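# Stand bottles on ledges matching their cap colours

## Task

Put every bottle upright on the wall ledge whose label strip has the same colour as that bottle's cap, so that the bottle's entire base rests on the ledge. A bottle that topples or is left leaning counts as a failure.

## Robot and tools

ROBOT. A Rainbow Robotics RB-Y1: a wheeled base (two drive wheels, two rear casters, no sideways motion), a torso whose leg folds at ankle, knee and hip, a head with head_camera, and two arms, each with a gripper and a wrist camera (left_wrist_camera, right_wrist_camera) whose case sticks out sideways and can strike things. The base is 0.58 m wide, extends 0.10 m in front of the wheel axle and 0.57 m behind it, and sweeps a 0.58 m radius when turning in place. Each arm is rated for 3 kg.

FRAMES. All positions are in metres. Base frame: origin on the floor between the drive wheels, x forward, y left, z up. left_hand and right_hand report the point between the finger pads (0.03 m behind the fingertips); fingers point along the hand's -z axis and close along its x axis. The odometry frame is the base frame as it was when the scene began; base_odometry counts wheel turns only, so slipping or being shoved corrupts it. Headings are radians, positive to the left.

move. One action per call. Optional extras: cameras (list from head_camera, left_wrist_camera, right_wrist_camera, all; [] for none; omitted means all only for a call without action) and blocking (true or omitted waits until everything is at rest; false returns within about 0.5 s while motion continues). Allowed combinations: base and/or joints, optionally with min_time_s or contact_limits; or target, optionally with min_time_s; or contact_limits by itself. A call with no action just reports state and pictures.
- base: a single object {x_m_s, turn_rad_s, for_s}: forward speed in m/s (0.005 to 1.5 either sign, or 0), left turning rate in rad/s (0.02 to 1.509 either sign, or 0), duration 0.1 to 5 s. It is a velocity command, so distance is roughly speed times duration (less if too short to accelerate; 0.4 m/s², turns 0.5 rad/s²). Omitted velocities are 0.
- joints: one object of absolute joint targets keyed by name, radians (grippers in metres of opening, 0 to 0.1). Ranges: torso_squat_rad 0 to 1.2 (higher lowers chest), torso_shift_rad -0.3 to 0.6 (positive hips forward), torso_pitch_rad -0.2 to 1.4 (positive bows forward), torso_yaw_rad -1.5 to 1.5 (positive left; raise both arms outward by at least 0.2 rad roll first). Combined torso limits: squat+shift <= 1.52; squat-shift+pitch <= 1.57; shift+0.5 pitch-0.4 squat <= 0.7; shift+0.3 pitch-0.5 squat <= 0.39. Arm joints per side: shoulder_pitch ±2.356 (negative swings forward/up), shoulder_roll left 0 to 3.141, right -3.141 to 0 (outward lift), shoulder_yaw ±2.094, elbow -2.617 to 0.01 (negative bends), forearm_roll ±3.141, wrist_pitch -1.57 to 1.919, hand_roll ±2.705. head_pan_rad ±0.523 (positive left), head_tilt_rad -0.35 to 1.57 (positive down).
- target: one hand's absolute pose {side "left" or "right", x, y, z in base frame metres (-3 to 3), quat_wxyz as the hand lines print it}. It is solved once into joint angles, so the hand travels on an arc; break long moves into short steps. Status reads reached (within 10 mm and 2 degrees), short (with the error), or refused (with reason; nothing moves).
- min_time_s: 0.1 to 8 s, the minimum duration of the arm, head and torso motions.
- contact_limits: {left_gripper_m, right_gripper_m} in mA, 200 to 672.5, lowering grip force; persists until changed.

GRIPPING. Command an opening at least 0.005 m narrower than the object; the pads then squeeze about 44 to 55 N and the gripper reports off_target (or done), which is fine.

wait {seconds 0 to 10, cameras}: lets time pass; returns early when earlier moves finish. stop {cameras}: brakes everything still moving. zoom_image {camera, region [x0,y0,x1,y1] pixels, at most 504 square}: magnifies the latest image. finished_scene {scene}: ends the current scene; the bottles must stay put afterwards; call nothing after it in that reply.

RESULT LINES. move says done or the worst status. Per-motion statuses: moving, done, off_target (resting away from target, maybe still pushing), stopped, not_followed / "joint command not followed" (collision check withheld the arm), contact_stop (torso only), time_out, limit_stop_at_<name> (built-in limit or self-collision guard), torque_fault (10 s whole-robot halt), limit_stop_at_motor_heat. A contact_stop or time_out halts the whole group (torso, or one arm). An unplanned stop or a refusal cancels the remaining move/wait/finished_scene calls in that reply. Other lines: joint_positions, lidar_m (12 sectors of 30 degrees, first straight ahead, counter-clockwise, at 0.23 m height, "-" = nothing), motor_effort (wheel effort %, peak in brackets; above about 30 at rest suggests pushing something), wheel_motors_off, joint torques, external torques, wrist force/torque (uncalibrated, offsets up to 16 N), motor temperatures, on_its_own (uncommanded behaviour).

AVOID. Dropping or releasing moving bottles, knocking anything out of the work area, driving into furniture (wheels keep spinning; can tip the robot), arms hitting or pressing each other (can end the scene; keep about 0.5 rad outward shoulder roll when both reach forward), fast bending with stretched arms or loads (tipping), hard hits on fixed things, and long outstretched holds (motor heat above 80 °C brakes the arm). Bottles may be nudged by outside pushes now and then.

Each tool is called after "Emit:" as name(argument=value, ...) on one line, values as JSON.

## Session

Emit:
move()

Scene clock: 0.00 s.
Joint torques (N m): no reading
External joint torques (N m): no reading
Motor temperatures (°C): left_arm=[34 39 32 39 35 43 40] | right_arm=[33 36 34 35 35 34 43]
Wrist force (N): no reading
Wrist torque (N m): no reading
Wrist force, peak (N): no reading
base_odometry: x=+0.000 y=+0.000 heading=+0.000
lidar_m: 3.95 2.48 1.74 1.99 2.10 1.67 1.63 1.72 2.47 2.64 2.45 3.88
base_status: not commanded
joint_positions: torso_squat_rad=+0.350 torso_shift_rad=+0.000 torso_pitch_rad=+0.000 torso_yaw_rad=+0.000 left_shoulder_pitch_rad=-0.048 left_shoulder_roll_rad=+0.048 left_shoulder_yaw_rad=-0.029 left_elbow_rad=-0.126 left_forearm_roll_rad=+0.039 left_wrist_pitch_rad=+0.009 left_hand_roll_rad=-0.012 left_gripper_m=+0.100 right_shoulder_pitch_rad=-0.009 right_shoulder_roll_rad=-0.013 right_shoulder_yaw_rad=+0.007 right_elbow_rad=-0.267 right_forearm_roll_rad=-0.043 right_wrist_pitch_rad=+0.022 right_hand_roll_rad=-0.017 right_gripper_m=+0.100 head_pan_rad=+0.000 head_tilt_rad=+0.400
joint_status: not commanded
wheel_motors_off: 0
motor_effort: left_wheel=+1 right_wheel=-1
chest: x=-0.2280 y=-0.0002 z=+1.2475 quat_wxyz=(+1.000, +0.000, +0.000, +0.000) (m; base frame)
left_hand: x=-0.1340 y=+0.2540 z=+0.5691 quat_wxyz=(+0.996, +0.022, -0.081, -0.010) (m; base frame)
right_hand: x=-0.0969 y=-0.2280 z=+0.5737 quat_wxyz=(+0.992, -0.001, -0.127, -0.024) (m; base frame)
pictures: head_camera, left_wrist_camera, right_wrist_camera

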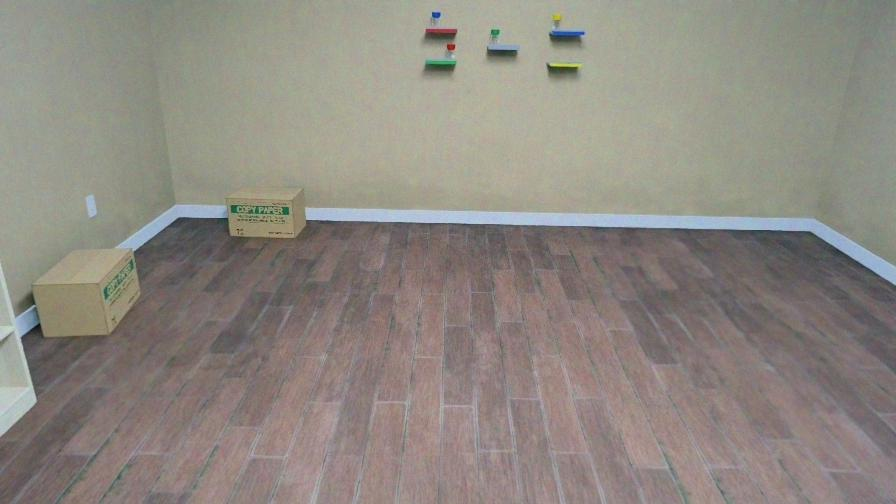

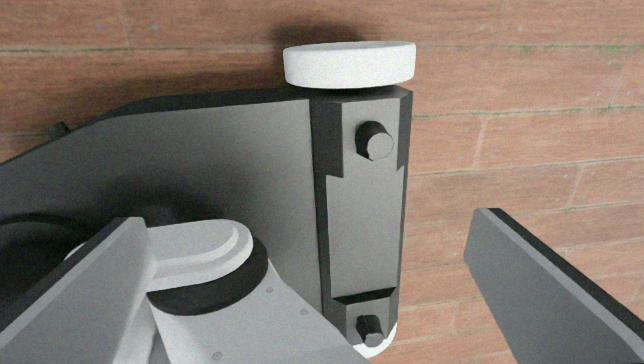

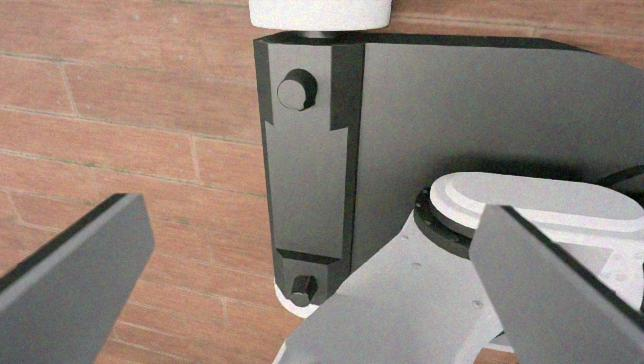

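Emit:
zoom_image(camera="head_camera", region=[400, 0, 620, 110])

Scaled by 2.291 from the camera's 896x504 image, which has a finer 1280x720 frame.

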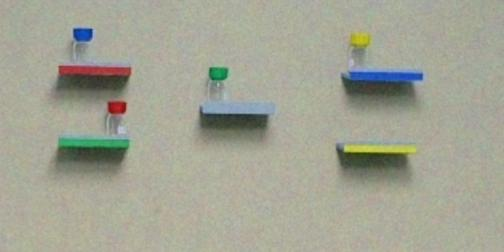

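Emit:
move(base={"turn_rad_s": -0.29, "for_s": 0.6}, cameras=[])

Emit:
move(base={"x_m_s": 0.6, "for_s": 4.4}, cameras=[])

Emit:
move(base={"turn_rad_s": 0.29, "for_s": 0.6}, cameras=["head_camera"], joints={"head_tilt_rad": 0.0})

Scene clock: 6.87 s.
Joint torques (N m): left_arm=[-2.89 2.26 -0.79 -0.59 -0.05 -0.55 0.15] | right_arm=[-2.6 -0.51 0.47 -1.04 0.04 -0.41 0.13]
External joint torques (N m): left_arm=[-0.03 0.7 -0.88 0.04 -0.06 -0.11 0.16] | right_arm=[0.54 0.32 0.51 0.58 -0.03 0.15 0.12]
Wrist force (N): left_arm=[0.0 0.7 -5.2] | right_arm=[1.8 -2.0 -5.4]
Wrist torque (N m): left_arm=[-0.20 0.07 -0.05] | right_arm=[0.27 0.02 -0.23]
Wrist force, peak (N): left_arm=[-0.1 1.2 -5.5] | right_arm=[0.4 -2.5 -6.3]
move: done
base_odometry: x=+0.000 y=+0.000 heading=-0.174
lidar_m: 4.20 2.92 1.74 1.89 2.01 1.76 1.63 1.66 2.08 2.64 2.44 3.31
base_status: done (sent for 0.6 of 0.6 s)
joint_positions: torso_squat_rad=+0.350 torso_shift_rad=+0.000 torso_pitch_rad=+0.000 torso_yaw_rad=+0.000 left_shoulder_pitch_rad=-0.048 left_shoulder_roll_rad=+0.048 left_shoulder_yaw_rad=-0.029 left_elbow_rad=-0.126 left_forearm_roll_rad=+0.039 left_wrist_pitch_rad=+0.009 left_hand_roll_rad=-0.012 left_gripper_m=+0.100 right_shoulder_pitch_rad=-0.009 right_shoulder_roll_rad=-0.013 right_shoulder_yaw_rad=+0.007 right_elbow_rad=-0.267 right_forearm_roll_rad=-0.043 right_wrist_pitch_rad=+0.022 right_hand_roll_rad=-0.017 right_gripper_m=+0.100 head_pan_rad=+0.000 head_tilt_rad=+0.400
joint_status: not commanded
wheel_motors_off: 0
motor_effort: left_wheel=+3(28) right_wheel=-2(25)
chest: x=-0.2280 y=-0.0002 z=+1.2475 quat_wxyz=(+1.000, +0.000, +0.000, +0.000) (m; base frame)
left_hand: x=-0.1340 y=+0.2540 z=+0.5691 quat_wxyz=(+0.996, +0.022, -0.081, -0.010) (m; base frame)
right_hand: x=-0.0969 y=-0.2280 z=+0.5737 quat_wxyz=(+0.992, -0.001, -0.127, -0.024) (m; base frame)
pictures: none
No camera images: "cameras" was empty.

Scene clock: 13.10 s.
Joint torques (N m): left_arm=[-2.23 2.35 -0.38 -0.4 -0.11 -0.47 0.21] | right_arm=[-1.64 -1.16 0.41 -1.08 -0.01 -0.43 0.04]
External joint torques (N m): left_arm=[0.64 0.79 -0.47 0.23 -0.11 -0.03 0.22] | right_arm=[1.5 -0.34 0.45 0.54 -0.07 0.13 0.02]
Wrist force (N): left_arm=[-0.1 0.9 -5.1] | right_arm=[1.5 -1.0 -5.2]
Wrist torque (N m): left_arm=[-0.20 0.06 -0.05] | right_arm=[0.14 -0.03 -0.22]
Wrist force, peak (N): left_arm=[0.4 1.1 -5.8] | right_arm=[0.8 -1.6 -6.4]
move: done
base_odometry: x=+2.600 y=-0.456 heading=-0.174
lidar_m: 1.60 1.62 1.82 1.92 2.04 2.69 4.24 3.79 2.23 2.29 2.30 1.74
base_status: done (sent for 4.4 of 4.4 s)
joint_positions: torso_squat_rad=+0.350 torso_shift_rad=+0.000 torso_pitch_rad=+0.000 torso_yaw_rad=+0.000 left_shoulder_pitch_rad=-0.048 left_shoulder_roll_rad=+0.048 left_shoulder_yaw_rad=-0.029 left_elbow_rad=-0.126 left_forearm_roll_rad=+0.039 left_wrist_pitch_rad=+0.009 left_hand_roll_rad=-0.012 left_gripper_m=+0.100 right_shoulder_pitch_rad=-0.009 right_shoulder_roll_rad=-0.013 right_shoulder_yaw_rad=+0.007 right_elbow_rad=-0.267 right_forearm_roll_rad=-0.043 right_wrist_pitch_rad=+0.022 right_hand_roll_rad=-0.017 right_gripper_m=+0.100 head_pan_rad=+0.000 head_tilt_rad=+0.400
joint_status: not commanded
wheel_motors_off: 0
motor_effort: left_wheel=-4(37) right_wheel=+1(29)
chest: x=-0.2280 y=-0.0002 z=+1.2475 quat_wxyz=(+1.000, +0.000, +0.000, +0.000) (m; base frame)
left_hand: x=-0.1339 y=+0.2540 z=+0.5691 quat_wxyz=(+0.996, +0.022, -0.081, -0.010) (m; base frame)
right_hand: x=-0.0968 y=-0.2280 z=+0.5738 quat_wxyz=(+0.992, -0.001, -0.127, -0.024) (m; base frame)
pictures: none
No camera images: "cameras" was empty.

Scene clock: 14.83 s.
Joint torques (N m): left_arm=[-2.79 2.43 -0.51 -0.45 -0.11 -0.47 0.33] | right_arm=[-2.04 -0.82 -0.09 -1.09 0.01 -0.44 -0.03]
External joint torques (N m): left_arm=[0.08 0.86 -0.6 0.19 -0.12 -0.04 0.34] | right_arm=[1.1 0 -0.06 0.53 -0.06 0.12 -0.05]
Wrist force (N): left_arm=[0.0 1.1 -5.2] | right_arm=[1.5 -2.3 -5.3]
Wrist torque (N m): left_arm=[-0.25 0.08 -0.04] | right_arm=[0.25 0.06 -0.18]
Wrist force, peak (N): left_arm=[-0.1 1.2 -5.5] | right_arm=[0.7 -2.6 -6.0]
move: done
base_odometry: x=+2.600 y=-0.456 heading=+0.000
lidar_m: 1.60 1.68 1.81 1.92 2.04 3.47 4.24 3.15 2.24 2.29 2.17 1.64
base_status: done (sent for 0.6 of 0.6 s)
joint_positions: torso_squat_rad=+0.350 torso_shift_rad=+0.000 torso_pitch_rad=+0.000 torso_yaw_rad=+0.000 left_shoulder_pitch_rad=-0.048 left_shoulder_roll_rad=+0.048 left_shoulder_yaw_rad=-0.029 left_elbow_rad=-0.126 left_forearm_roll_rad=+0.039 left_wrist_pitch_rad=+0.009 left_hand_roll_rad=-0.012 left_gripper_m=+0.100 right_shoulder_pitch_rad=-0.009 right_shoulder_roll_rad=-0.013 right_shoulder_yaw_rad=+0.007 right_elbow_rad=-0.267 right_forearm_roll_rad=-0.043 right_wrist_pitch_rad=+0.022 right_hand_roll_rad=-0.017 right_gripper_m=+0.100 head_pan_rad=+0.000 head_tilt_rad=+0.000
joint_status: all done
wheel_motors_off: 0
motor_effort: left_wheel=-6(29) right_wheel=+0(21)
chest: x=-0.2280 y=-0.0002 z=+1.2475 quat_wxyz=(+1.000, +0.000, +0.000, +0.000) (m; base frame)
left_hand: x=-0.1339 y=+0.2540 z=+0.5691 quat_wxyz=(+0.996, +0.022, -0.081, -0.010) (m; base frame)
right_hand: x=-0.0968 y=-0.2280 z=+0.5737 quat_wxyz=(+0.992, -0.001, -0.127, -0.024) (m; base frame)
pictures: head_camera
camera_calibration:
head_camera: T_world_to_cam=[[-0.0346507, -0.999318, 0.0127321, -0.021162], [0.0364169, -0.0139938, -0.999239, 1.51246], [0.998736, -0.0341607, 0.0368769, 0.0953377], [0, 0, 0, 1]] pos_world=[-0.15103, 0.00327435, 1.50807]

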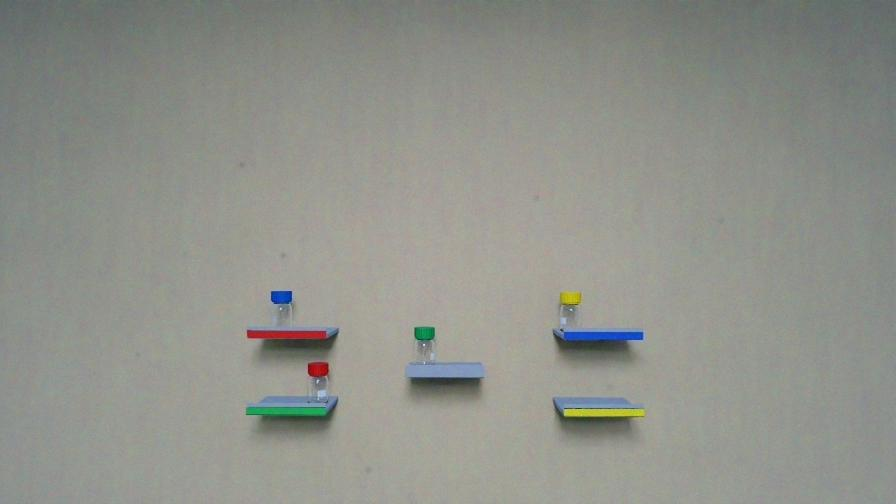

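Emit:
zoom_image(camera="head_camera", region=[230, 270, 450, 430])

Emit:
zoom_image(camera="head_camera", region=[450, 270, 670, 430])

Scaled by 2.291 from the camera's 896x504 image, which has a finer 1280x720 frame.

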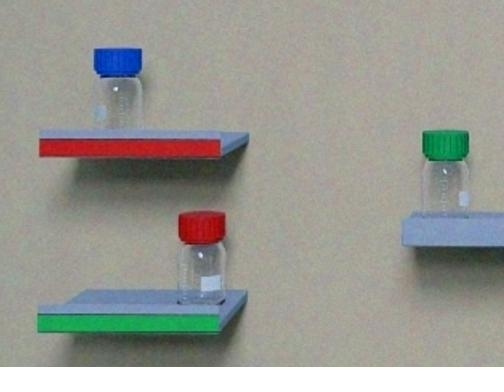

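Scaled by 2.291 from the camera's 896x504 image, which has a finer 1280x720 frame.

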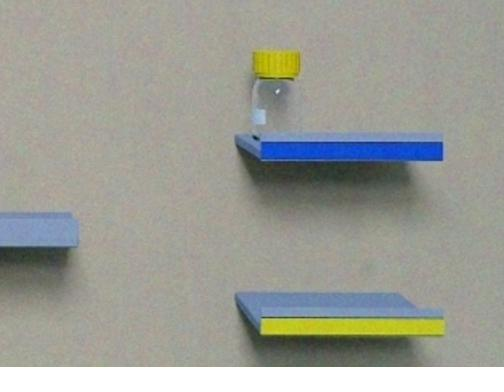

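Emit:
move(base={"turn_rad_s": -0.1, "for_s": 0.42}, cameras=[])

Emit:
move(target={"side": "left", "x": 0.15, "y": 0.40, "z": 1.30, "quat_wxyz": [0.5, 0.5, -0.5, -0.5]}, min_time_s=3, cameras=["head_camera", "left_wrist_camera"])

Scene clock: 21.57 s.
Joint torques (N m): left_arm=[-2.97 2.54 -0.26 -0.44 -0.14 -0.49 0.33] | right_arm=[-2.27 -1.01 0.08 -1 0.2 -0.39 -0.09]
External joint torques (N m): left_arm=[-0.1 0.98 -0.35 0.19 -0.15 -0.06 0.34] | right_arm=[0.88 -0.18 0.11 0.62 0.13 0.17 -0.1]
Wrist force (N): left_arm=[-0.1 0.7 -5.0] | right_arm=[1.1 -2.1 -5.9]
Wrist torque (N m): left_arm=[-0.19 0.06 -0.03] | right_arm=[0.19 -0.07 -0.20]
Wrist force, peak (N): left_arm=[0.2 0.8 -5.6] | right_arm=[2.0 -1.6 -6.2]
move: done
base_odometry: x=+2.600 y=-0.456 heading=-0.043
lidar_m: 1.60 1.66 1.81 1.91 2.04 3.31 4.24 3.27 2.23 2.29 2.27 1.66
base_status: done (sent for 0.43 of 0.43 s)
joint_positions: torso_squat_rad=+0.350 torso_shift_rad=+0.000 torso_pitch_rad=+0.000 torso_yaw_rad=+0.000 left_shoulder_pitch_rad=-0.048 left_shoulder_roll_rad=+0.048 left_shoulder_yaw_rad=-0.029 left_elbow_rad=-0.126 left_forearm_roll_rad=+0.039 left_wrist_pitch_rad=+0.009 left_hand_roll_rad=-0.012 left_gripper_m=+0.100 right_shoulder_pitch_rad=-0.009 right_shoulder_roll_rad=-0.013 right_shoulder_yaw_rad=+0.007 right_elbow_rad=-0.267 right_forearm_roll_rad=-0.043 right_wrist_pitch_rad=+0.022 right_hand_roll_rad=-0.017 right_gripper_m=+0.100 head_pan_rad=+0.000 head_tilt_rad=+0.000
joint_status: not commanded
wheel_motors_off: 0
motor_effort: left_wheel=+5(19) right_wheel=+0(15)
chest: x=-0.2280 y=-0.0002 z=+1.2475 quat_wxyz=(+1.000, +0.000, +0.000, +0.000) (m; base frame)
left_hand: x=-0.1339 y=+0.2540 z=+0.5691 quat_wxyz=(+0.996, +0.022, -0.081, -0.010) (m; base frame)
right_hand: x=-0.0968 y=-0.2280 z=+0.5738 quat_wxyz=(+0.992, -0.001, -0.127, -0.024) (m; base frame)
pictures: none
No camera images: "cameras" was empty.

Scene clock: 24.90 s.
Joint torques (N m): left_arm=[-3.23 11.12 10.51 -2.78 -0.77 -0.82 0.16] | right_arm=[-2.13 -0.69 0.55 -1.25 0.08 -0.3 0.03]
External joint torques (N m): left_arm=[0.23 1.06 0.84 -0.54 -0.09 0.02 0.14] | right_arm=[1.01 0.13 0.58 0.37 0.01 0.26 0.01]
Wrist force (N): left_arm=[0.9 -5.3 1.5] | right_arm=[1.2 -1.3 -5.4]
Wrist torque (N m): left_arm=[0.20 0.12 -0.03] | right_arm=[0.15 -0.09 -0.18]
Wrist force, peak (N): left_arm=[0.9 -5.3 1.5] | right_arm=[1.4 -1.3 -6.5]
move: done
base_odometry: x=+2.600 y=-0.456 heading=-0.043
lidar_m: 1.60 1.67 1.81 1.91 2.03 3.31 4.24 3.27 2.23 2.29 2.26 1.66
base_status: not commanded
joint_positions: torso_squat_rad=+0.350 torso_shift_rad=+0.000 torso_pitch_rad=+0.000 torso_yaw_rad=+0.000 left_shoulder_pitch_rad=+0.706 left_shoulder_roll_rad=+1.153 left_shoulder_yaw_rad=+0.657 left_elbow_rad=-2.474 left_forearm_roll_rad=+0.210 left_wrist_pitch_rad=+0.444 left_hand_roll_rad=-0.424 left_gripper_m=+0.100 right_shoulder_pitch_rad=-0.009 right_shoulder_roll_rad=-0.013 right_shoulder_yaw_rad=+0.007 right_elbow_rad=-0.267 right_forearm_roll_rad=-0.043 right_wrist_pitch_rad=+0.022 right_hand_roll_rad=-0.017 right_gripper_m=+0.100 head_pan_rad=+0.000 head_tilt_rad=+0.000
joint_status: all done
wheel_motors_off: 0
motor_effort: left_wheel=+6(6) right_wheel=-1(1)
chest: x=-0.2280 y=-0.0002 z=+1.2475 quat_wxyz=(+1.000, +0.000, +0.000, +0.000) (m; base frame)
left_hand: x=+0.1501 y=+0.3994 z=+1.3004 quat_wxyz=(+0.500, +0.501, -0.501, -0.498) (m; base frame)
left_hand_status: reached (checked arc, planned for 3.0 s): 1 mm and 0.3 deg off.
right_hand: x=-0.0968 y=-0.2280 z=+0.5737 quat_wxyz=(+0.992, -0.001, -0.127, -0.024) (m; base frame)
pictures: head_camera, left_wrist_camera
camera_calibration:
head_camera: T_world_to_cam=[[-0.0346507, -0.999318, 0.0127321, -0.0210621], [0.0364169, -0.0139938, -0.999239, 1.51247], [0.998736, -0.0341607, 0.0368769, 0.0953411], [0, 0, 0, 1]] pos_world=[-0.15103, 0.00337435, 1.50807]
left_wrist_camera: T_world_to_cam=[[-0.0332106, -0.99944, -0.00397676, 0.408295], [-0.46289, 0.0189077, -0.886214, 1.24163], [0.885793, -0.0275909, -0.463259, 0.554695], [0, 0, 0, 1]] pos_world=[0.0969549, 0.399894, 1.35895]

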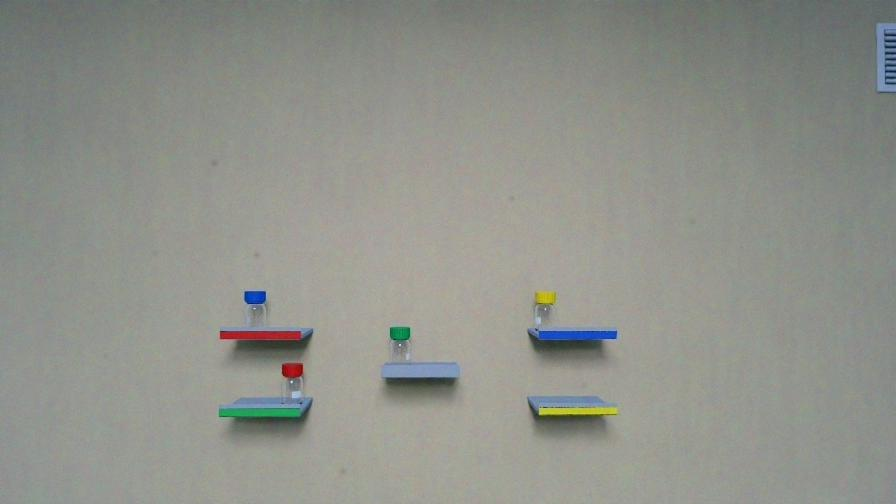

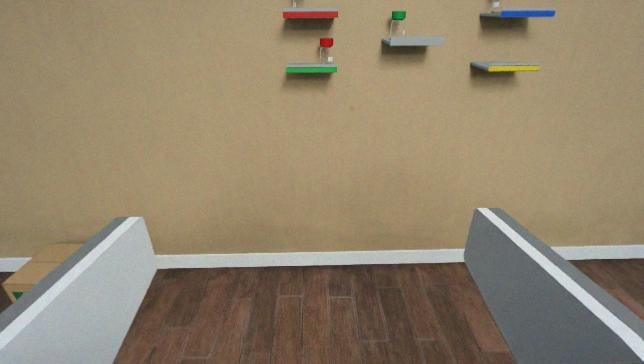

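Emit:
move(target={"side": "right", "x": 0.15, "y": -0.40, "z": 1.30, "quat_wxyz": [0.5, -0.5, -0.5, 0.5]}, min_time_s=3, cameras=[])

Emit:
move(base={"x_m_s": 0.35, "for_s": 2.85}, joints={"head_tilt_rad": 0.15}, cameras=["all"])

Scene clock: 29.50 s.
Joint torques (N m): left_arm=[-3.14 11.51 10.72 -2.79 -0.7 -0.81 0.07] | right_arm=[-0.88 -11.36 -9.27 -2.05 0.51 -0.5 -0.03]
External joint torques (N m): left_arm=[0.31 1.45 1.06 -0.55 -0.03 0.03 0.06] | right_arm=[2.11 -0.81 0.35 0.04 -0.3 0.26 -0.02]
Wrist force (N): left_arm=[1.1 -5.0 1.3] | right_arm=[2.9 4.5 1.2]
Wrist torque (N m): left_arm=[0.18 0.13 -0.02] | right_arm=[-0.28 0.07 -0.20]
Wrist force, peak (N): left_arm=[1.1 -5.5 1.2] | right_arm=[1.4 -1.8 -6.3]
move: done
base_odometry: x=+2.600 y=-0.456 heading=-0.043
lidar_m: 1.60 1.66 1.82 1.92 2.04 3.31 4.24 3.27 2.23 2.29 2.26 1.67
base_status: not commanded
joint_positions: torso_squat_rad=+0.350 torso_shift_rad=+0.000 torso_pitch_rad=+0.000 torso_yaw_rad=+0.000 left_shoulder_pitch_rad=+0.706 left_shoulder_roll_rad=+1.153 left_shoulder_yaw_rad=+0.657 left_elbow_rad=-2.474 left_forearm_roll_rad=+0.210 left_wrist_pitch_rad=+0.444 left_hand_roll_rad=-0.424 left_gripper_m=+0.100 right_shoulder_pitch_rad=+0.724 right_shoulder_roll_rad=-1.170 right_shoulder_yaw_rad=-0.665 right_elbow_rad=-2.474 right_forearm_roll_rad=-0.185 right_wrist_pitch_rad=+0.440 right_hand_roll_rad=+0.387 right_gripper_m=+0.100 head_pan_rad=+0.000 head_tilt_rad=+0.000
joint_status: all done
wheel_motors_off: 0
motor_effort: left_wheel=+5(6) right_wheel=+0(1)
chest: x=-0.2280 y=-0.0002 z=+1.2475 quat_wxyz=(+1.000, +0.000, +0.000, +0.000) (m; base frame)
left_hand: x=+0.1501 y=+0.3994 z=+1.3004 quat_wxyz=(+0.500, +0.501, -0.501, -0.498) (m; base frame)
right_hand: x=+0.1501 y=-0.3996 z=+1.3002 quat_wxyz=(+0.500, -0.501, -0.500, +0.499) (m; base frame)
right_hand_status: reached (checked arc, planned for 3.0 s): 0 mm and 0.2 deg off.
pictures: none
No camera images: "cameras" was empty.

Scene clock: 33.80 s.
Joint torques (N m): left_arm=[-3.48 11.54 9.9 -2.88 -0.59 -0.75 0.11] | right_arm=[-2.04 -11.87 -9.07 -1.72 0.51 -0.42 0.08]
External joint torques (N m): left_arm=[-0.03 1.48 0.23 -0.64 0.09 0.09 0.1] | right_arm=[0.95 -1.32 0.55 0.37 -0.3 0.34 0.09]
Wrist force (N): left_arm=[0.9 -5.1 1.3] | right_arm=[2.7 4.0 1.2]
Wrist torque (N m): left_arm=[0.20 0.13 -0.02] | right_arm=[-0.20 0.03 -0.20]
Wrist force, peak (N): left_arm=[1.1 -5.7 0.8] | right_arm=[3.6 4.8 1.3]
move: done
base_odometry: x=+3.603 y=-0.499 heading=-0.042
lidar_m: 0.59 0.62 0.86 1.37 2.08 2.97 5.23 2.88 2.38 2.31 0.87 0.63
base_status: done (sent for 2.87 of 2.87 s)
joint_positions: torso_squat_rad=+0.350 torso_shift_rad=+0.000 torso_pitch_rad=+0.000 torso_yaw_rad=+0.000 left_shoulder_pitch_rad=+0.706 left_shoulder_roll_rad=+1.153 left_shoulder_yaw_rad=+0.657 left_elbow_rad=-2.474 left_forearm_roll_rad=+0.210 left_wrist_pitch_rad=+0.444 left_hand_roll_rad=-0.424 left_gripper_m=+0.100 right_shoulder_pitch_rad=+0.724 right_shoulder_roll_rad=-1.170 right_shoulder_yaw_rad=-0.665 right_elbow_rad=-2.474 right_forearm_roll_rad=-0.185 right_wrist_pitch_rad=+0.440 right_hand_roll_rad=+0.387 right_gripper_m=+0.100 head_pan_rad=+0.000 head_tilt_rad=+0.150
joint_status: all done
wheel_motors_off: 0
motor_effort: left_wheel=+6(35) right_wheel=-6(20)
chest: x=-0.2280 y=-0.0002 z=+1.2475 quat_wxyz=(+1.000, +0.000, +0.000, +0.000) (m; base frame)
left_hand: x=+0.1501 y=+0.3994 z=+1.3003 quat_wxyz=(+0.500, +0.501, -0.501, -0.498) (m; base frame)
right_hand: x=+0.1501 y=-0.3997 z=+1.3001 quat_wxyz=(+0.500, -0.501, -0.500, +0.499) (m; base frame)
pictures: head_camera, left_wrist_camera, right_wrist_camera
camera_calibration:
head_camera: T_world_to_cam=[[-0.0322604, -0.999322, 0.0177556, -0.0278462], [-0.113356, -0.013992, -0.993456, 1.47325], [0.993031, -0.034062, -0.112827, 0.310835], [0, 0, 0, 1]] pos_world=[-0.142566, 0.00337413, 1.49917]
left_wrist_camera: T_world_to_cam=[[-0.0332126, -0.99944, -0.00397213, 0.408289], [-0.46301, 0.0189082, -0.886152, 1.24156], [0.885731, -0.0275922, -0.463379, 0.554865], [0, 0, 0, 1]] pos_world=[0.0969543, 0.399894, 1.35895]
right_wrist_camera: T_world_to_cam=[[-0.018318, -0.998548, 0.0506583, -0.466961], [-0.494431, -0.0349912, -0.868512, 1.21649], [0.869024, -0.0409564, -0.493073, 0.566389], [0, 0, 0, 1]] pos_world=[0.10071, -0.400519, 1.35946]

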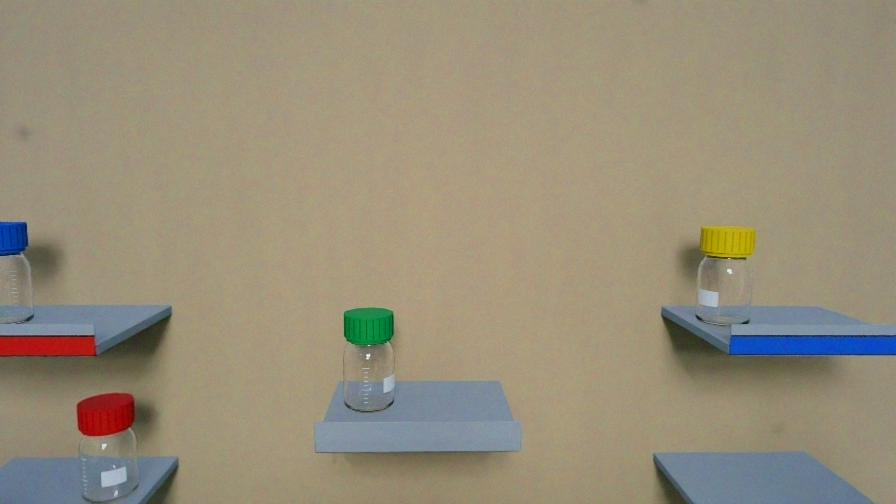

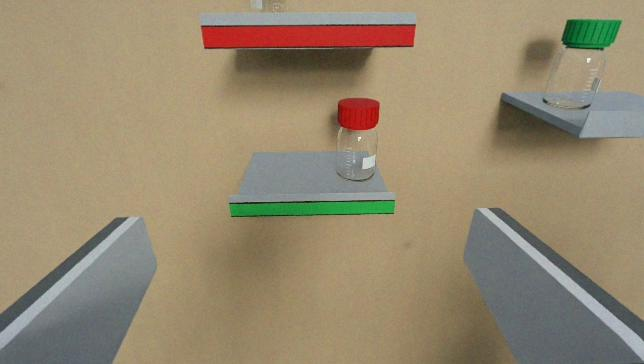

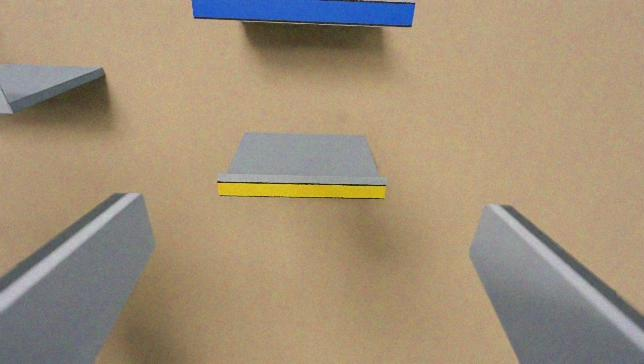

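Emit:
zoom_image(camera="head_camera", region=[300, 290, 540, 470])

Emit:
zoom_image(camera="head_camera", region=[0, 200, 200, 504])

Emit:
zoom_image(camera="head_camera", region=[640, 200, 896, 504])

Scaled by 2.100 from the camera's 896x504 image, which has a finer 1280x720 frame.

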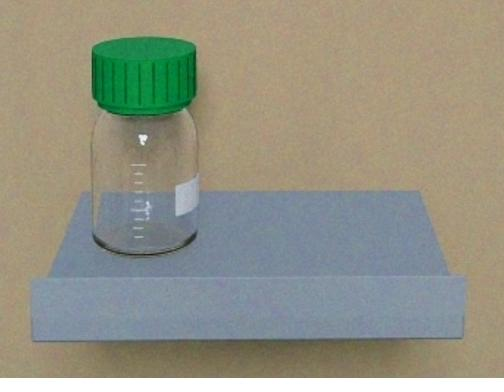

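Scaled by 1.658 from the camera's 896x504 image, which has a finer 1280x720 frame.

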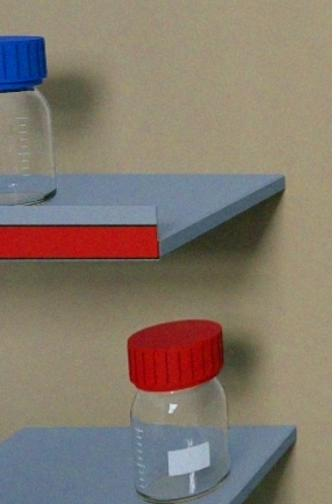

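Scaled by 1.658 from the camera's 896x504 image, which has a finer 1280x720 frame.

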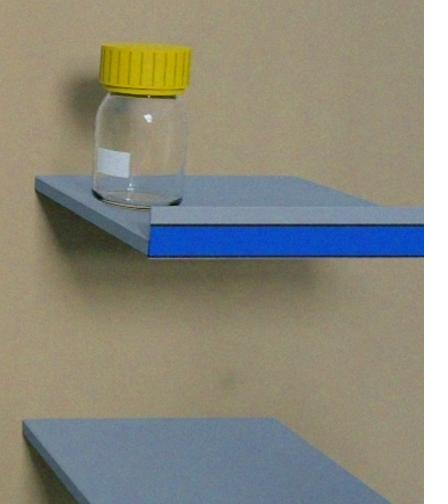

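Emit:
move(base={"x_m_s": 0.2, "for_s": 0.6}, joints={"head_pan_rad": 0.5, "head_tilt_rad": 0.2}, cameras=["all"])

Emit:
move(joints={"head_pan_rad": -0.5, "head_tilt_rad": 0.2}, cameras=["head_camera"])

Scene clock: 40.93 s.
Joint torques (N m): left_arm=[-3.61 11.27 10.52 -2.76 -0.69 -0.72 0.14] | right_arm=[-1.91 -12.06 -9.75 -1.95 0.91 -0.61 0.08]
External joint torques (N m): left_arm=[-0.16 1.22 0.85 -0.52 -0.01 0.12 0.13] | right_arm=[1.08 -1.51 -0.13 0.14 0.1 0.15 0.09]
Wrist force (N): left_arm=[0.9 -5.1 1.2] | right_arm=[2.5 4.0 0.1]
Wrist torque (N m): left_arm=[0.21 0.10 -0.01] | right_arm=[-0.20 0.00 -0.21]
Wrist force, peak (N): left_arm=[1.0 -5.6 1.3] | right_arm=[2.8 5.4 0.3]
move: done
base_odometry: x=+3.723 y=-0.504 heading=-0.042
lidar_m: 0.48 0.50 0.69 1.36 2.13 3.07 5.36 2.97 2.40 1.90 0.68 0.51
base_status: done (sent for 0.6 of 0.6 s)
joint_positions: torso_squat_rad=+0.350 torso_shift_rad=+0.000 torso_pitch_rad=+0.000 torso_yaw_rad=+0.000 left_shoulder_pitch_rad=+0.706 left_shoulder_roll_rad=+1.153 left_shoulder_yaw_rad=+0.657 left_elbow_rad=-2.474 left_forearm_roll_rad=+0.210 left_wrist_pitch_rad=+0.444 left_hand_roll_rad=-0.424 left_gripper_m=+0.100 right_shoulder_pitch_rad=+0.724 right_shoulder_roll_rad=-1.170 right_shoulder_yaw_rad=-0.665 right_elbow_rad=-2.474 right_forearm_roll_rad=-0.185 right_wrist_pitch_rad=+0.440 right_hand_roll_rad=+0.387 right_gripper_m=+0.100 head_pan_rad=+0.500 head_tilt_rad=+0.200
joint_status: all done
wheel_motors_off: 0
motor_effort: left_wheel=+6(33) right_wheel=-8(15)
chest: x=-0.2280 y=-0.0002 z=+1.2475 quat_wxyz=(+1.000, +0.000, +0.000, +0.000) (m; base frame)
left_hand: x=+0.1501 y=+0.3994 z=+1.3003 quat_wxyz=(+0.500, +0.501, -0.501, -0.498) (m; base frame)
right_hand: x=+0.1501 y=-0.3997 z=+1.3001 quat_wxyz=(+0.500, -0.501, -0.500, +0.499) (m; base frame)
pictures: head_camera, left_wrist_camera, right_wrist_camera
camera_calibration:
head_camera: T_world_to_cam=[[0.451617, -0.892, 0.0194671, 0.0693334], [-0.135806, -0.0902899, -0.986613, 1.45868], [0.881816, 0.442927, -0.161915, 0.359215], [0, 0, 0, 1]] pos_world=[-0.149977, 0.0344432, 1.49596]
left_wrist_camera: T_world_to_cam=[[-0.0332126, -0.99944, -0.00397213, 0.408289], [-0.46301, 0.0189082, -0.886152, 1.24156], [0.885731, -0.0275922, -0.463379, 0.554865], [0, 0, 0, 1]] pos_world=[0.0969543, 0.399894, 1.35895]
right_wrist_camera: T_world_to_cam=[[-0.018318, -0.998548, 0.0506583, -0.466961], [-0.494431, -0.0349912, -0.868512, 1.21649], [0.869024, -0.0409564, -0.493073, 0.566389], [0, 0, 0, 1]] pos_world=[0.10071, -0.400519, 1.35946]

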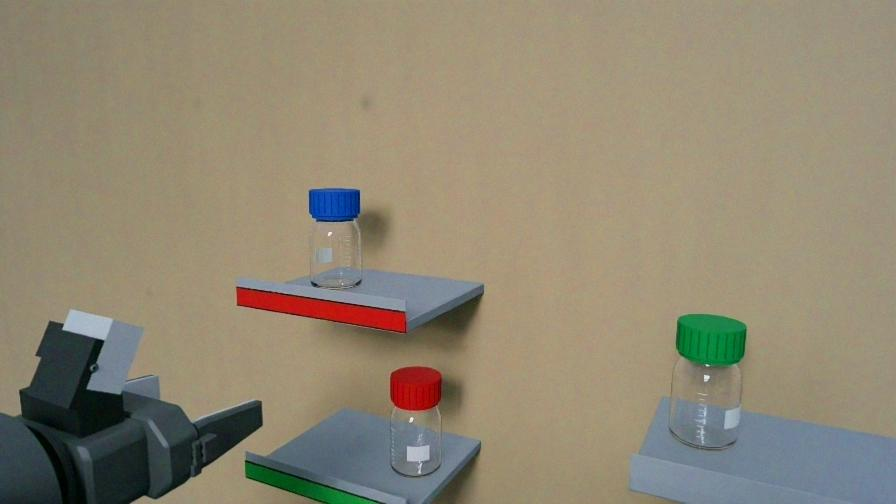

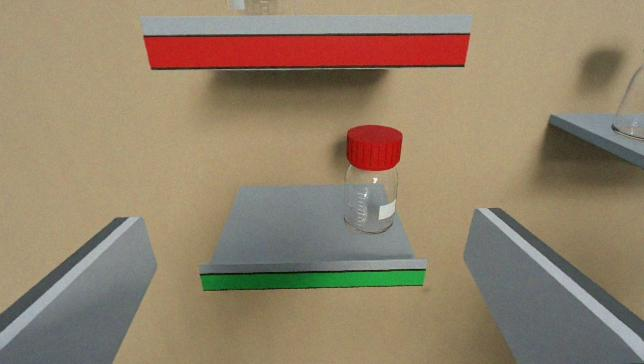

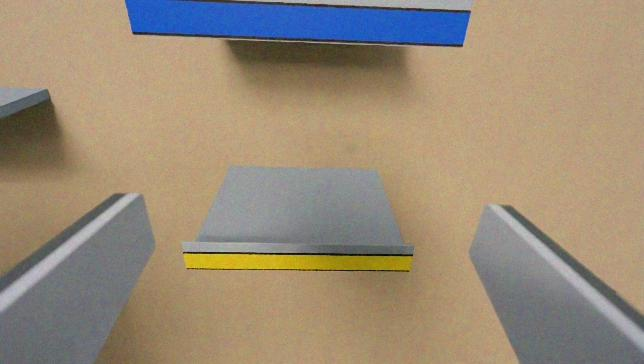

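Scene clock: 42.27 s.
Joint torques (N m): left_arm=[-3.87 11.37 10.11 -2.85 -0.65 -0.8 0.24] | right_arm=[-2.02 -11.96 -9.07 -1.96 0.54 -0.56 -0.05]
External joint torques (N m): left_arm=[-0.41 1.31 0.45 -0.6 0.02 0.04 0.23] | right_arm=[0.96 -1.41 0.56 0.13 -0.27 0.2 -0.04]
Wrist force (N): left_arm=[1.0 -5.1 1.3] | right_arm=[2.2 3.9 1.2]
Wrist torque (N m): left_arm=[0.19 0.13 -0.03] | right_arm=[-0.21 -0.04 -0.14]
Wrist force, peak (N): left_arm=[1.0 -5.4 1.4] | right_arm=[3.0 5.4 0.2]
move: done
base_odometry: x=+3.723 y=-0.504 heading=-0.042
lidar_m: 0.48 0.50 0.69 1.36 2.13 3.07 5.36 2.97 2.39 1.89 0.70 0.50
base_status: not commanded
joint_positions: torso_squat_rad=+0.350 torso_shift_rad=+0.000 torso_pitch_rad=+0.000 torso_yaw_rad=+0.000 left_shoulder_pitch_rad=+0.706 left_shoulder_roll_rad=+1.153 left_shoulder_yaw_rad=+0.657 left_elbow_rad=-2.474 left_forearm_roll_rad=+0.210 left_wrist_pitch_rad=+0.444 left_hand_roll_rad=-0.424 left_gripper_m=+0.100 right_shoulder_pitch_rad=+0.724 right_shoulder_roll_rad=-1.170 right_shoulder_yaw_rad=-0.665 right_elbow_rad=-2.474 right_forearm_roll_rad=-0.185 right_wrist_pitch_rad=+0.440 right_hand_roll_rad=+0.387 right_gripper_m=+0.100 head_pan_rad=-0.500 head_tilt_rad=+0.200
joint_status: all done
wheel_motors_off: 0
motor_effort: left_wheel=+6(6) right_wheel=-8(9)
chest: x=-0.2280 y=-0.0002 z=+1.2475 quat_wxyz=(+1.000, +0.000, +0.000, +0.000) (m; base frame)
left_hand: x=+0.1501 y=+0.3994 z=+1.3003 quat_wxyz=(+0.500, +0.501, -0.501, -0.498) (m; base frame)
right_hand: x=+0.1501 y=-0.3997 z=+1.3001 quat_wxyz=(+0.500, -0.501, -0.500, +0.499) (m; base frame)
pictures: head_camera
camera_calibration:
head_camera: T_world_to_cam=[[-0.506543, -0.861995, 0.0194782, -0.128012], [-0.149964, 0.0658332, -0.986497, 1.45561], [0.849073, -0.502624, -0.162615, 0.353106], [0, 0, 0, 1]] pos_world=[-0.146369, -0.0286928, 1.49586]

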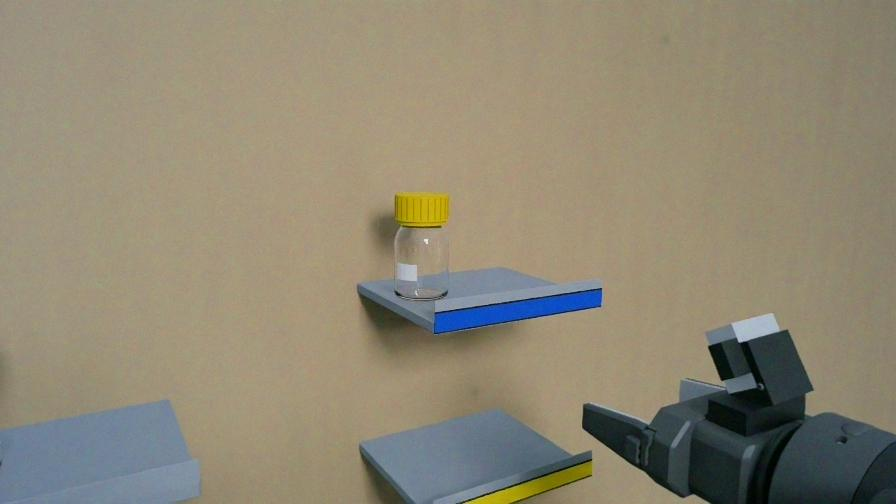

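Emit:
move(target={"side": "right", "x": 0.23, "y": -0.323, "z": 1.402, "quat_wxyz": [0.5213, -0.4777, -0.4777, 0.5213]}, min_time_s=1.5, cameras=["head_camera", "right_wrist_camera"])

Scene clock: 50.83 s.
Joint torques (N m): left_arm=[-3.24 11.57 10.63 -2.61 -0.59 -0.78 0.18] | right_arm=[-9.51 -10.43 -9.87 3.73 1.19 -0.17 0.17]
External joint torques (N m): left_arm=[0.22 1.52 0.96 -0.36 0.09 0.06 0.16] | right_arm=[0.1 -0.74 0.2 -0.29 -0.18 -0.09 0.18]
Wrist force (N): left_arm=[1.1 -5.3 1.2] | right_arm=[3.4 5.2 -0.1]
Wrist torque (N m): left_arm=[0.22 0.14 -0.03] | right_arm=[-0.30 0.10 -0.02]
Wrist force, peak (N): left_arm=[1.1 -5.5 1.2] | right_arm=[4.5 5.1 -0.1]
move: done
base_odometry: x=+3.723 y=-0.504 heading=-0.042
lidar_m: 0.48 0.50 0.70 1.36 2.13 3.07 5.35 2.97 2.40 1.90 0.69 0.50
base_status: not commanded
joint_positions: torso_squat_rad=+0.350 torso_shift_rad=+0.000 torso_pitch_rad=+0.000 torso_yaw_rad=+0.000 left_shoulder_pitch_rad=+0.706 left_shoulder_roll_rad=+1.153 left_shoulder_yaw_rad=+0.657 left_elbow_rad=-2.474 left_forearm_roll_rad=+0.210 left_wrist_pitch_rad=+0.444 left_hand_roll_rad=-0.424 left_gripper_m=+0.100 right_shoulder_pitch_rad=+0.482 right_shoulder_roll_rad=-1.877 right_shoulder_yaw_rad=-0.731 right_elbow_rad=-2.330 right_forearm_roll_rad=-0.487 right_wrist_pitch_rad=+0.771 right_hand_roll_rad=+0.039 right_gripper_m=+0.100 head_pan_rad=-0.500 head_tilt_rad=+0.200
joint_status: all done
wheel_motors_off: 0
motor_effort: left_wheel=+7(7) right_wheel=-9(9)
chest: x=-0.2280 y=-0.0002 z=+1.2475 quat_wxyz=(+1.000, +0.000, +0.000, +0.000) (m; base frame)
left_hand: x=+0.1501 y=+0.3994 z=+1.3003 quat_wxyz=(+0.500, +0.501, -0.501, -0.498) (m; base frame)
right_hand: x=+0.2300 y=-0.3230 z=+1.4018 quat_wxyz=(+0.521, -0.478, -0.478, +0.522) (m; base frame)
right_hand_status: reached (checked arc, planned for 1.5 s): 0 mm and 0.0 deg off.
pictures: head_camera, right_wrist_camera
camera_calibration:
head_camera: T_world_to_cam=[[-0.506543, -0.861995, 0.0194782, -0.128012], [-0.149964, 0.0658332, -0.986497, 1.45561], [0.849073, -0.502624, -0.162615, 0.353106], [0, 0, 0, 1]] pos_world=[-0.146369, -0.0286928, 1.49586]
right_wrist_camera: T_world_to_cam=[[-0.0120948, -0.998531, 0.0528243, -0.398597], [-0.570571, -0.0364917, -0.820437, 1.29657], [0.821159, -0.0400631, -0.569292, 0.668458], [0, 0, 0, 1]] pos_world=[0.186057, -0.323917, 1.46536]

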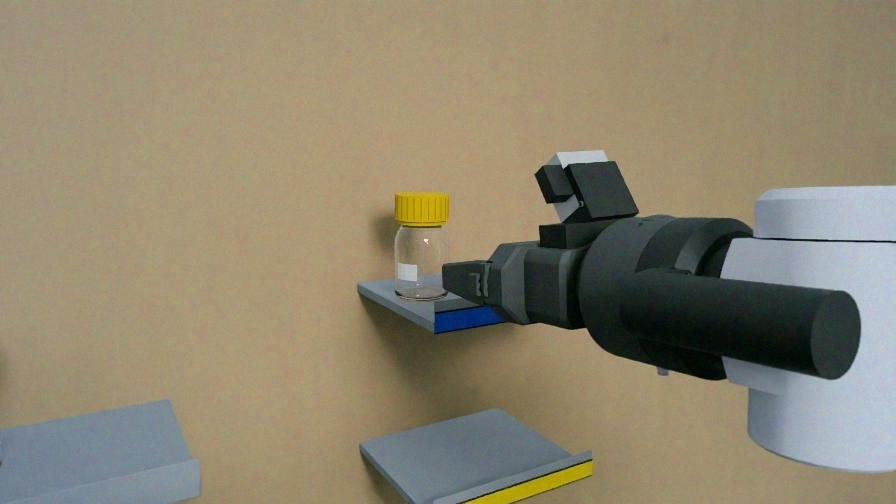

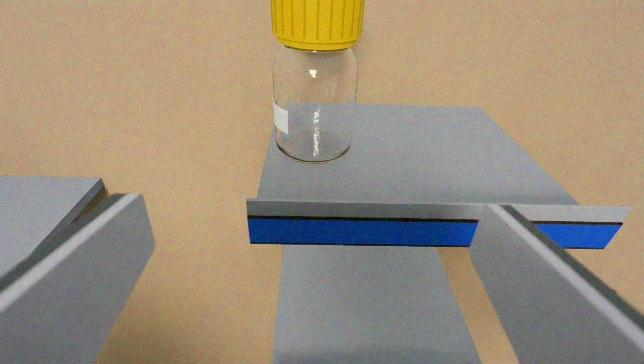

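Emit:
move(target={"side": "right", "x": 0.32, "y": -0.326, "z": 1.402, "quat_wxyz": [0.5213, -0.4777, -0.4777, 0.5213]}, min_time_s=1.0, cameras=["right_wrist_camera"])

Emit:
move(target={"side": "right", "x": 0.37, "y": -0.327, "z": 1.402, "quat_wxyz": [0.5213, -0.4777, -0.4777, 0.5213]}, min_time_s=0.8, cameras=["head_camera", "right_wrist_camera"])

Scene clock: 52.83 s.
Joint torques (N m): left_arm=[-3.38 11.2 10.72 -2.58 -0.64 -0.94 0.11] | right_arm=[-13.4 -5.98 -6.97 5.52 0.62 0.71 0.19]
External joint torques (N m): left_arm=[0.07 1.14 1.05 -0.34 0.04 -0.1 0.09] | right_arm=[1.3 -0.83 3.02 -0.35 -0.26 -0.1 0.2]
Wrist force (N): left_arm=[0.8 -5.2 1.4] | right_arm=[4.0 4.9 0.4]
Wrist torque (N m): left_arm=[0.20 0.11 -0.02] | right_arm=[-0.36 0.20 0.01]
Wrist force, peak (N): left_arm=[0.9 -5.5 1.4] | right_arm=[3.8 5.7 -0.6]
move: done
base_odometry: x=+3.723 y=-0.504 heading=-0.041
lidar_m: 0.48 0.50 0.70 1.35 2.13 3.07 5.36 2.98 2.40 1.89 0.68 0.50
base_status: not commanded
joint_positions: torso_squat_rad=+0.350 torso_shift_rad=+0.000 torso_pitch_rad=+0.000 torso_yaw_rad=+0.000 left_shoulder_pitch_rad=+0.706 left_shoulder_roll_rad=+1.153 left_shoulder_yaw_rad=+0.657 left_elbow_rad=-2.474 left_forearm_roll_rad=+0.210 left_wrist_pitch_rad=+0.444 left_hand_roll_rad=-0.424 left_gripper_m=+0.100 right_shoulder_pitch_rad=+0.686 right_shoulder_roll_rad=-2.273 right_shoulder_yaw_rad=-0.711 right_elbow_rad=-1.958 right_forearm_roll_rad=-0.236 right_wrist_pitch_rad=+0.569 right_hand_roll_rad=-0.419 right_gripper_m=+0.100 head_pan_rad=-0.500 head_tilt_rad=+0.200
joint_status: all done
wheel_motors_off: 0
motor_effort: left_wheel=+6(7) right_wheel=-8(10)
chest: x=-0.2280 y=-0.0002 z=+1.2475 quat_wxyz=(+1.000, +0.000, +0.000, +0.000) (m; base frame)
left_hand: x=+0.1501 y=+0.3994 z=+1.3003 quat_wxyz=(+0.500, +0.501, -0.501, -0.498) (m; base frame)
right_hand: x=+0.3199 y=-0.3257 z=+1.4024 quat_wxyz=(+0.522, -0.477, -0.477, +0.522) (m; base frame)
right_hand_status: reached (checked arc, planned for 1.0 s): 1 mm and 0.1 deg off.
pictures: right_wrist_camera
camera_calibration:
right_wrist_camera: T_world_to_cam=[[-0.0115167, -0.998535, 0.0528651, -0.400456], [-0.571744, -0.0367979, -0.819607, 1.34732], [0.820352, -0.0396645, -0.570482, 0.596885], [0, 0, 0, 1]] pos_world=[0.276055, -0.326616, 1.46596]

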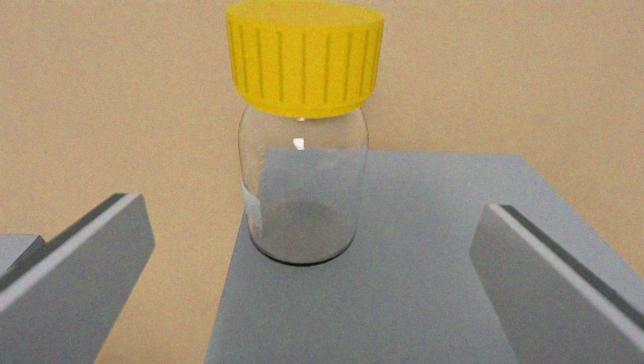

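Scene clock: 53.97 s.
Joint torques (N m): left_arm=[-3.46 11.6 10.56 -2.63 -0.64 -0.79 0.15] | right_arm=[-15.53 -2.98 -9.96 6.25 0.54 1 -0.03]
External joint torques (N m): left_arm=[0 1.54 0.9 -0.39 0.04 0.05 0.14] | right_arm=[2.14 -0.95 -0.58 -0.46 -0.09 -0.11 -0.02]
Wrist force (N): left_arm=[0.8 -5.2 1.1] | right_arm=[2.6 4.9 0.0]
Wrist torque (N m): left_arm=[0.21 0.11 -0.02] | right_arm=[-0.30 0.03 0.00]
Wrist force, peak (N): left_arm=[0.8 -5.3 1.5] | right_arm=[2.8 6.0 0.0]
move: done
base_odometry: x=+3.723 y=-0.504 heading=-0.041
lidar_m: 0.48 0.51 0.69 1.35 2.14 3.07 5.36 2.97 2.39 1.90 0.69 0.50
base_status: not commanded
joint_positions: torso_squat_rad=+0.350 torso_shift_rad=+0.000 torso_pitch_rad=+0.000 torso_yaw_rad=+0.000 left_shoulder_pitch_rad=+0.706 left_shoulder_roll_rad=+1.153 left_shoulder_yaw_rad=+0.657 left_elbow_rad=-2.474 left_forearm_roll_rad=+0.210 left_wrist_pitch_rad=+0.444 left_hand_roll_rad=-0.424 left_gripper_m=+0.100 right_shoulder_pitch_rad=+0.831 right_shoulder_roll_rad=-2.447 right_shoulder_yaw_rad=-0.761 right_elbow_rad=-1.717 right_forearm_roll_rad=-0.150 right_wrist_pitch_rad=+0.474 right_hand_roll_rad=-0.589 right_gripper_m=+0.100 head_pan_rad=-0.500 head_tilt_rad=+0.200
joint_status: all done
wheel_motors_off: 0
motor_effort: left_wheel=+6(7) right_wheel=-8(9)
chest: x=-0.2280 y=-0.0002 z=+1.2475 quat_wxyz=(+1.000, +0.000, +0.000, +0.000) (m; base frame)
left_hand: x=+0.1501 y=+0.3994 z=+1.3003 quat_wxyz=(+0.500, +0.501, -0.501, -0.498) (m; base frame)
right_hand: x=+0.3699 y=-0.3271 z=+1.4020 quat_wxyz=(+0.521, -0.478, -0.477, +0.521) (m; base frame)
right_hand_status: reached (checked arc, planned for 0.8 s): 0 mm and 0.0 deg off.
pictures: head_camera, right_wrist_camera
camera_calibration:
head_camera: T_world_to_cam=[[-0.506529, -0.862001, 0.0195626, -0.128136], [-0.150008, 0.0657595, -0.986496, 1.45559], [0.849073, -0.502624, -0.162616, 0.353107], [0, 0, 0, 1]] pos_world=[-0.146369, -0.0286926, 1.49586]
right_wrist_camera: T_world_to_cam=[[-0.0127133, -0.998514, 0.0529977, -0.400957], [-0.570407, -0.03629, -0.82056, 1.37666], [0.821264, -0.0406623, -0.569097, 0.552935], [0, 0, 0, 1]] pos_world=[0.326056, -0.327919, 1.46556]

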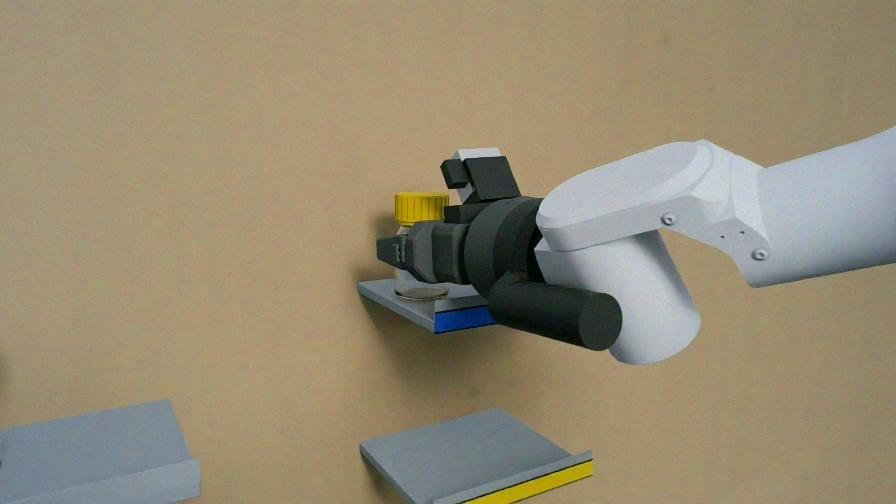

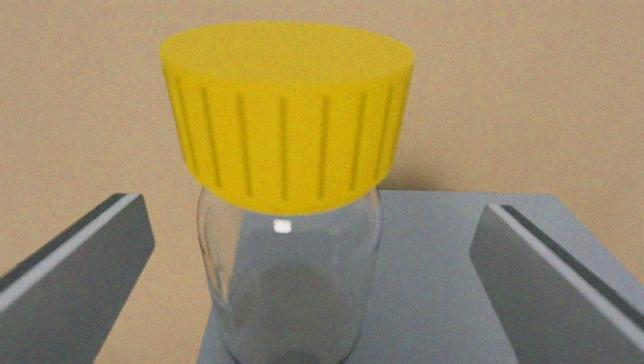

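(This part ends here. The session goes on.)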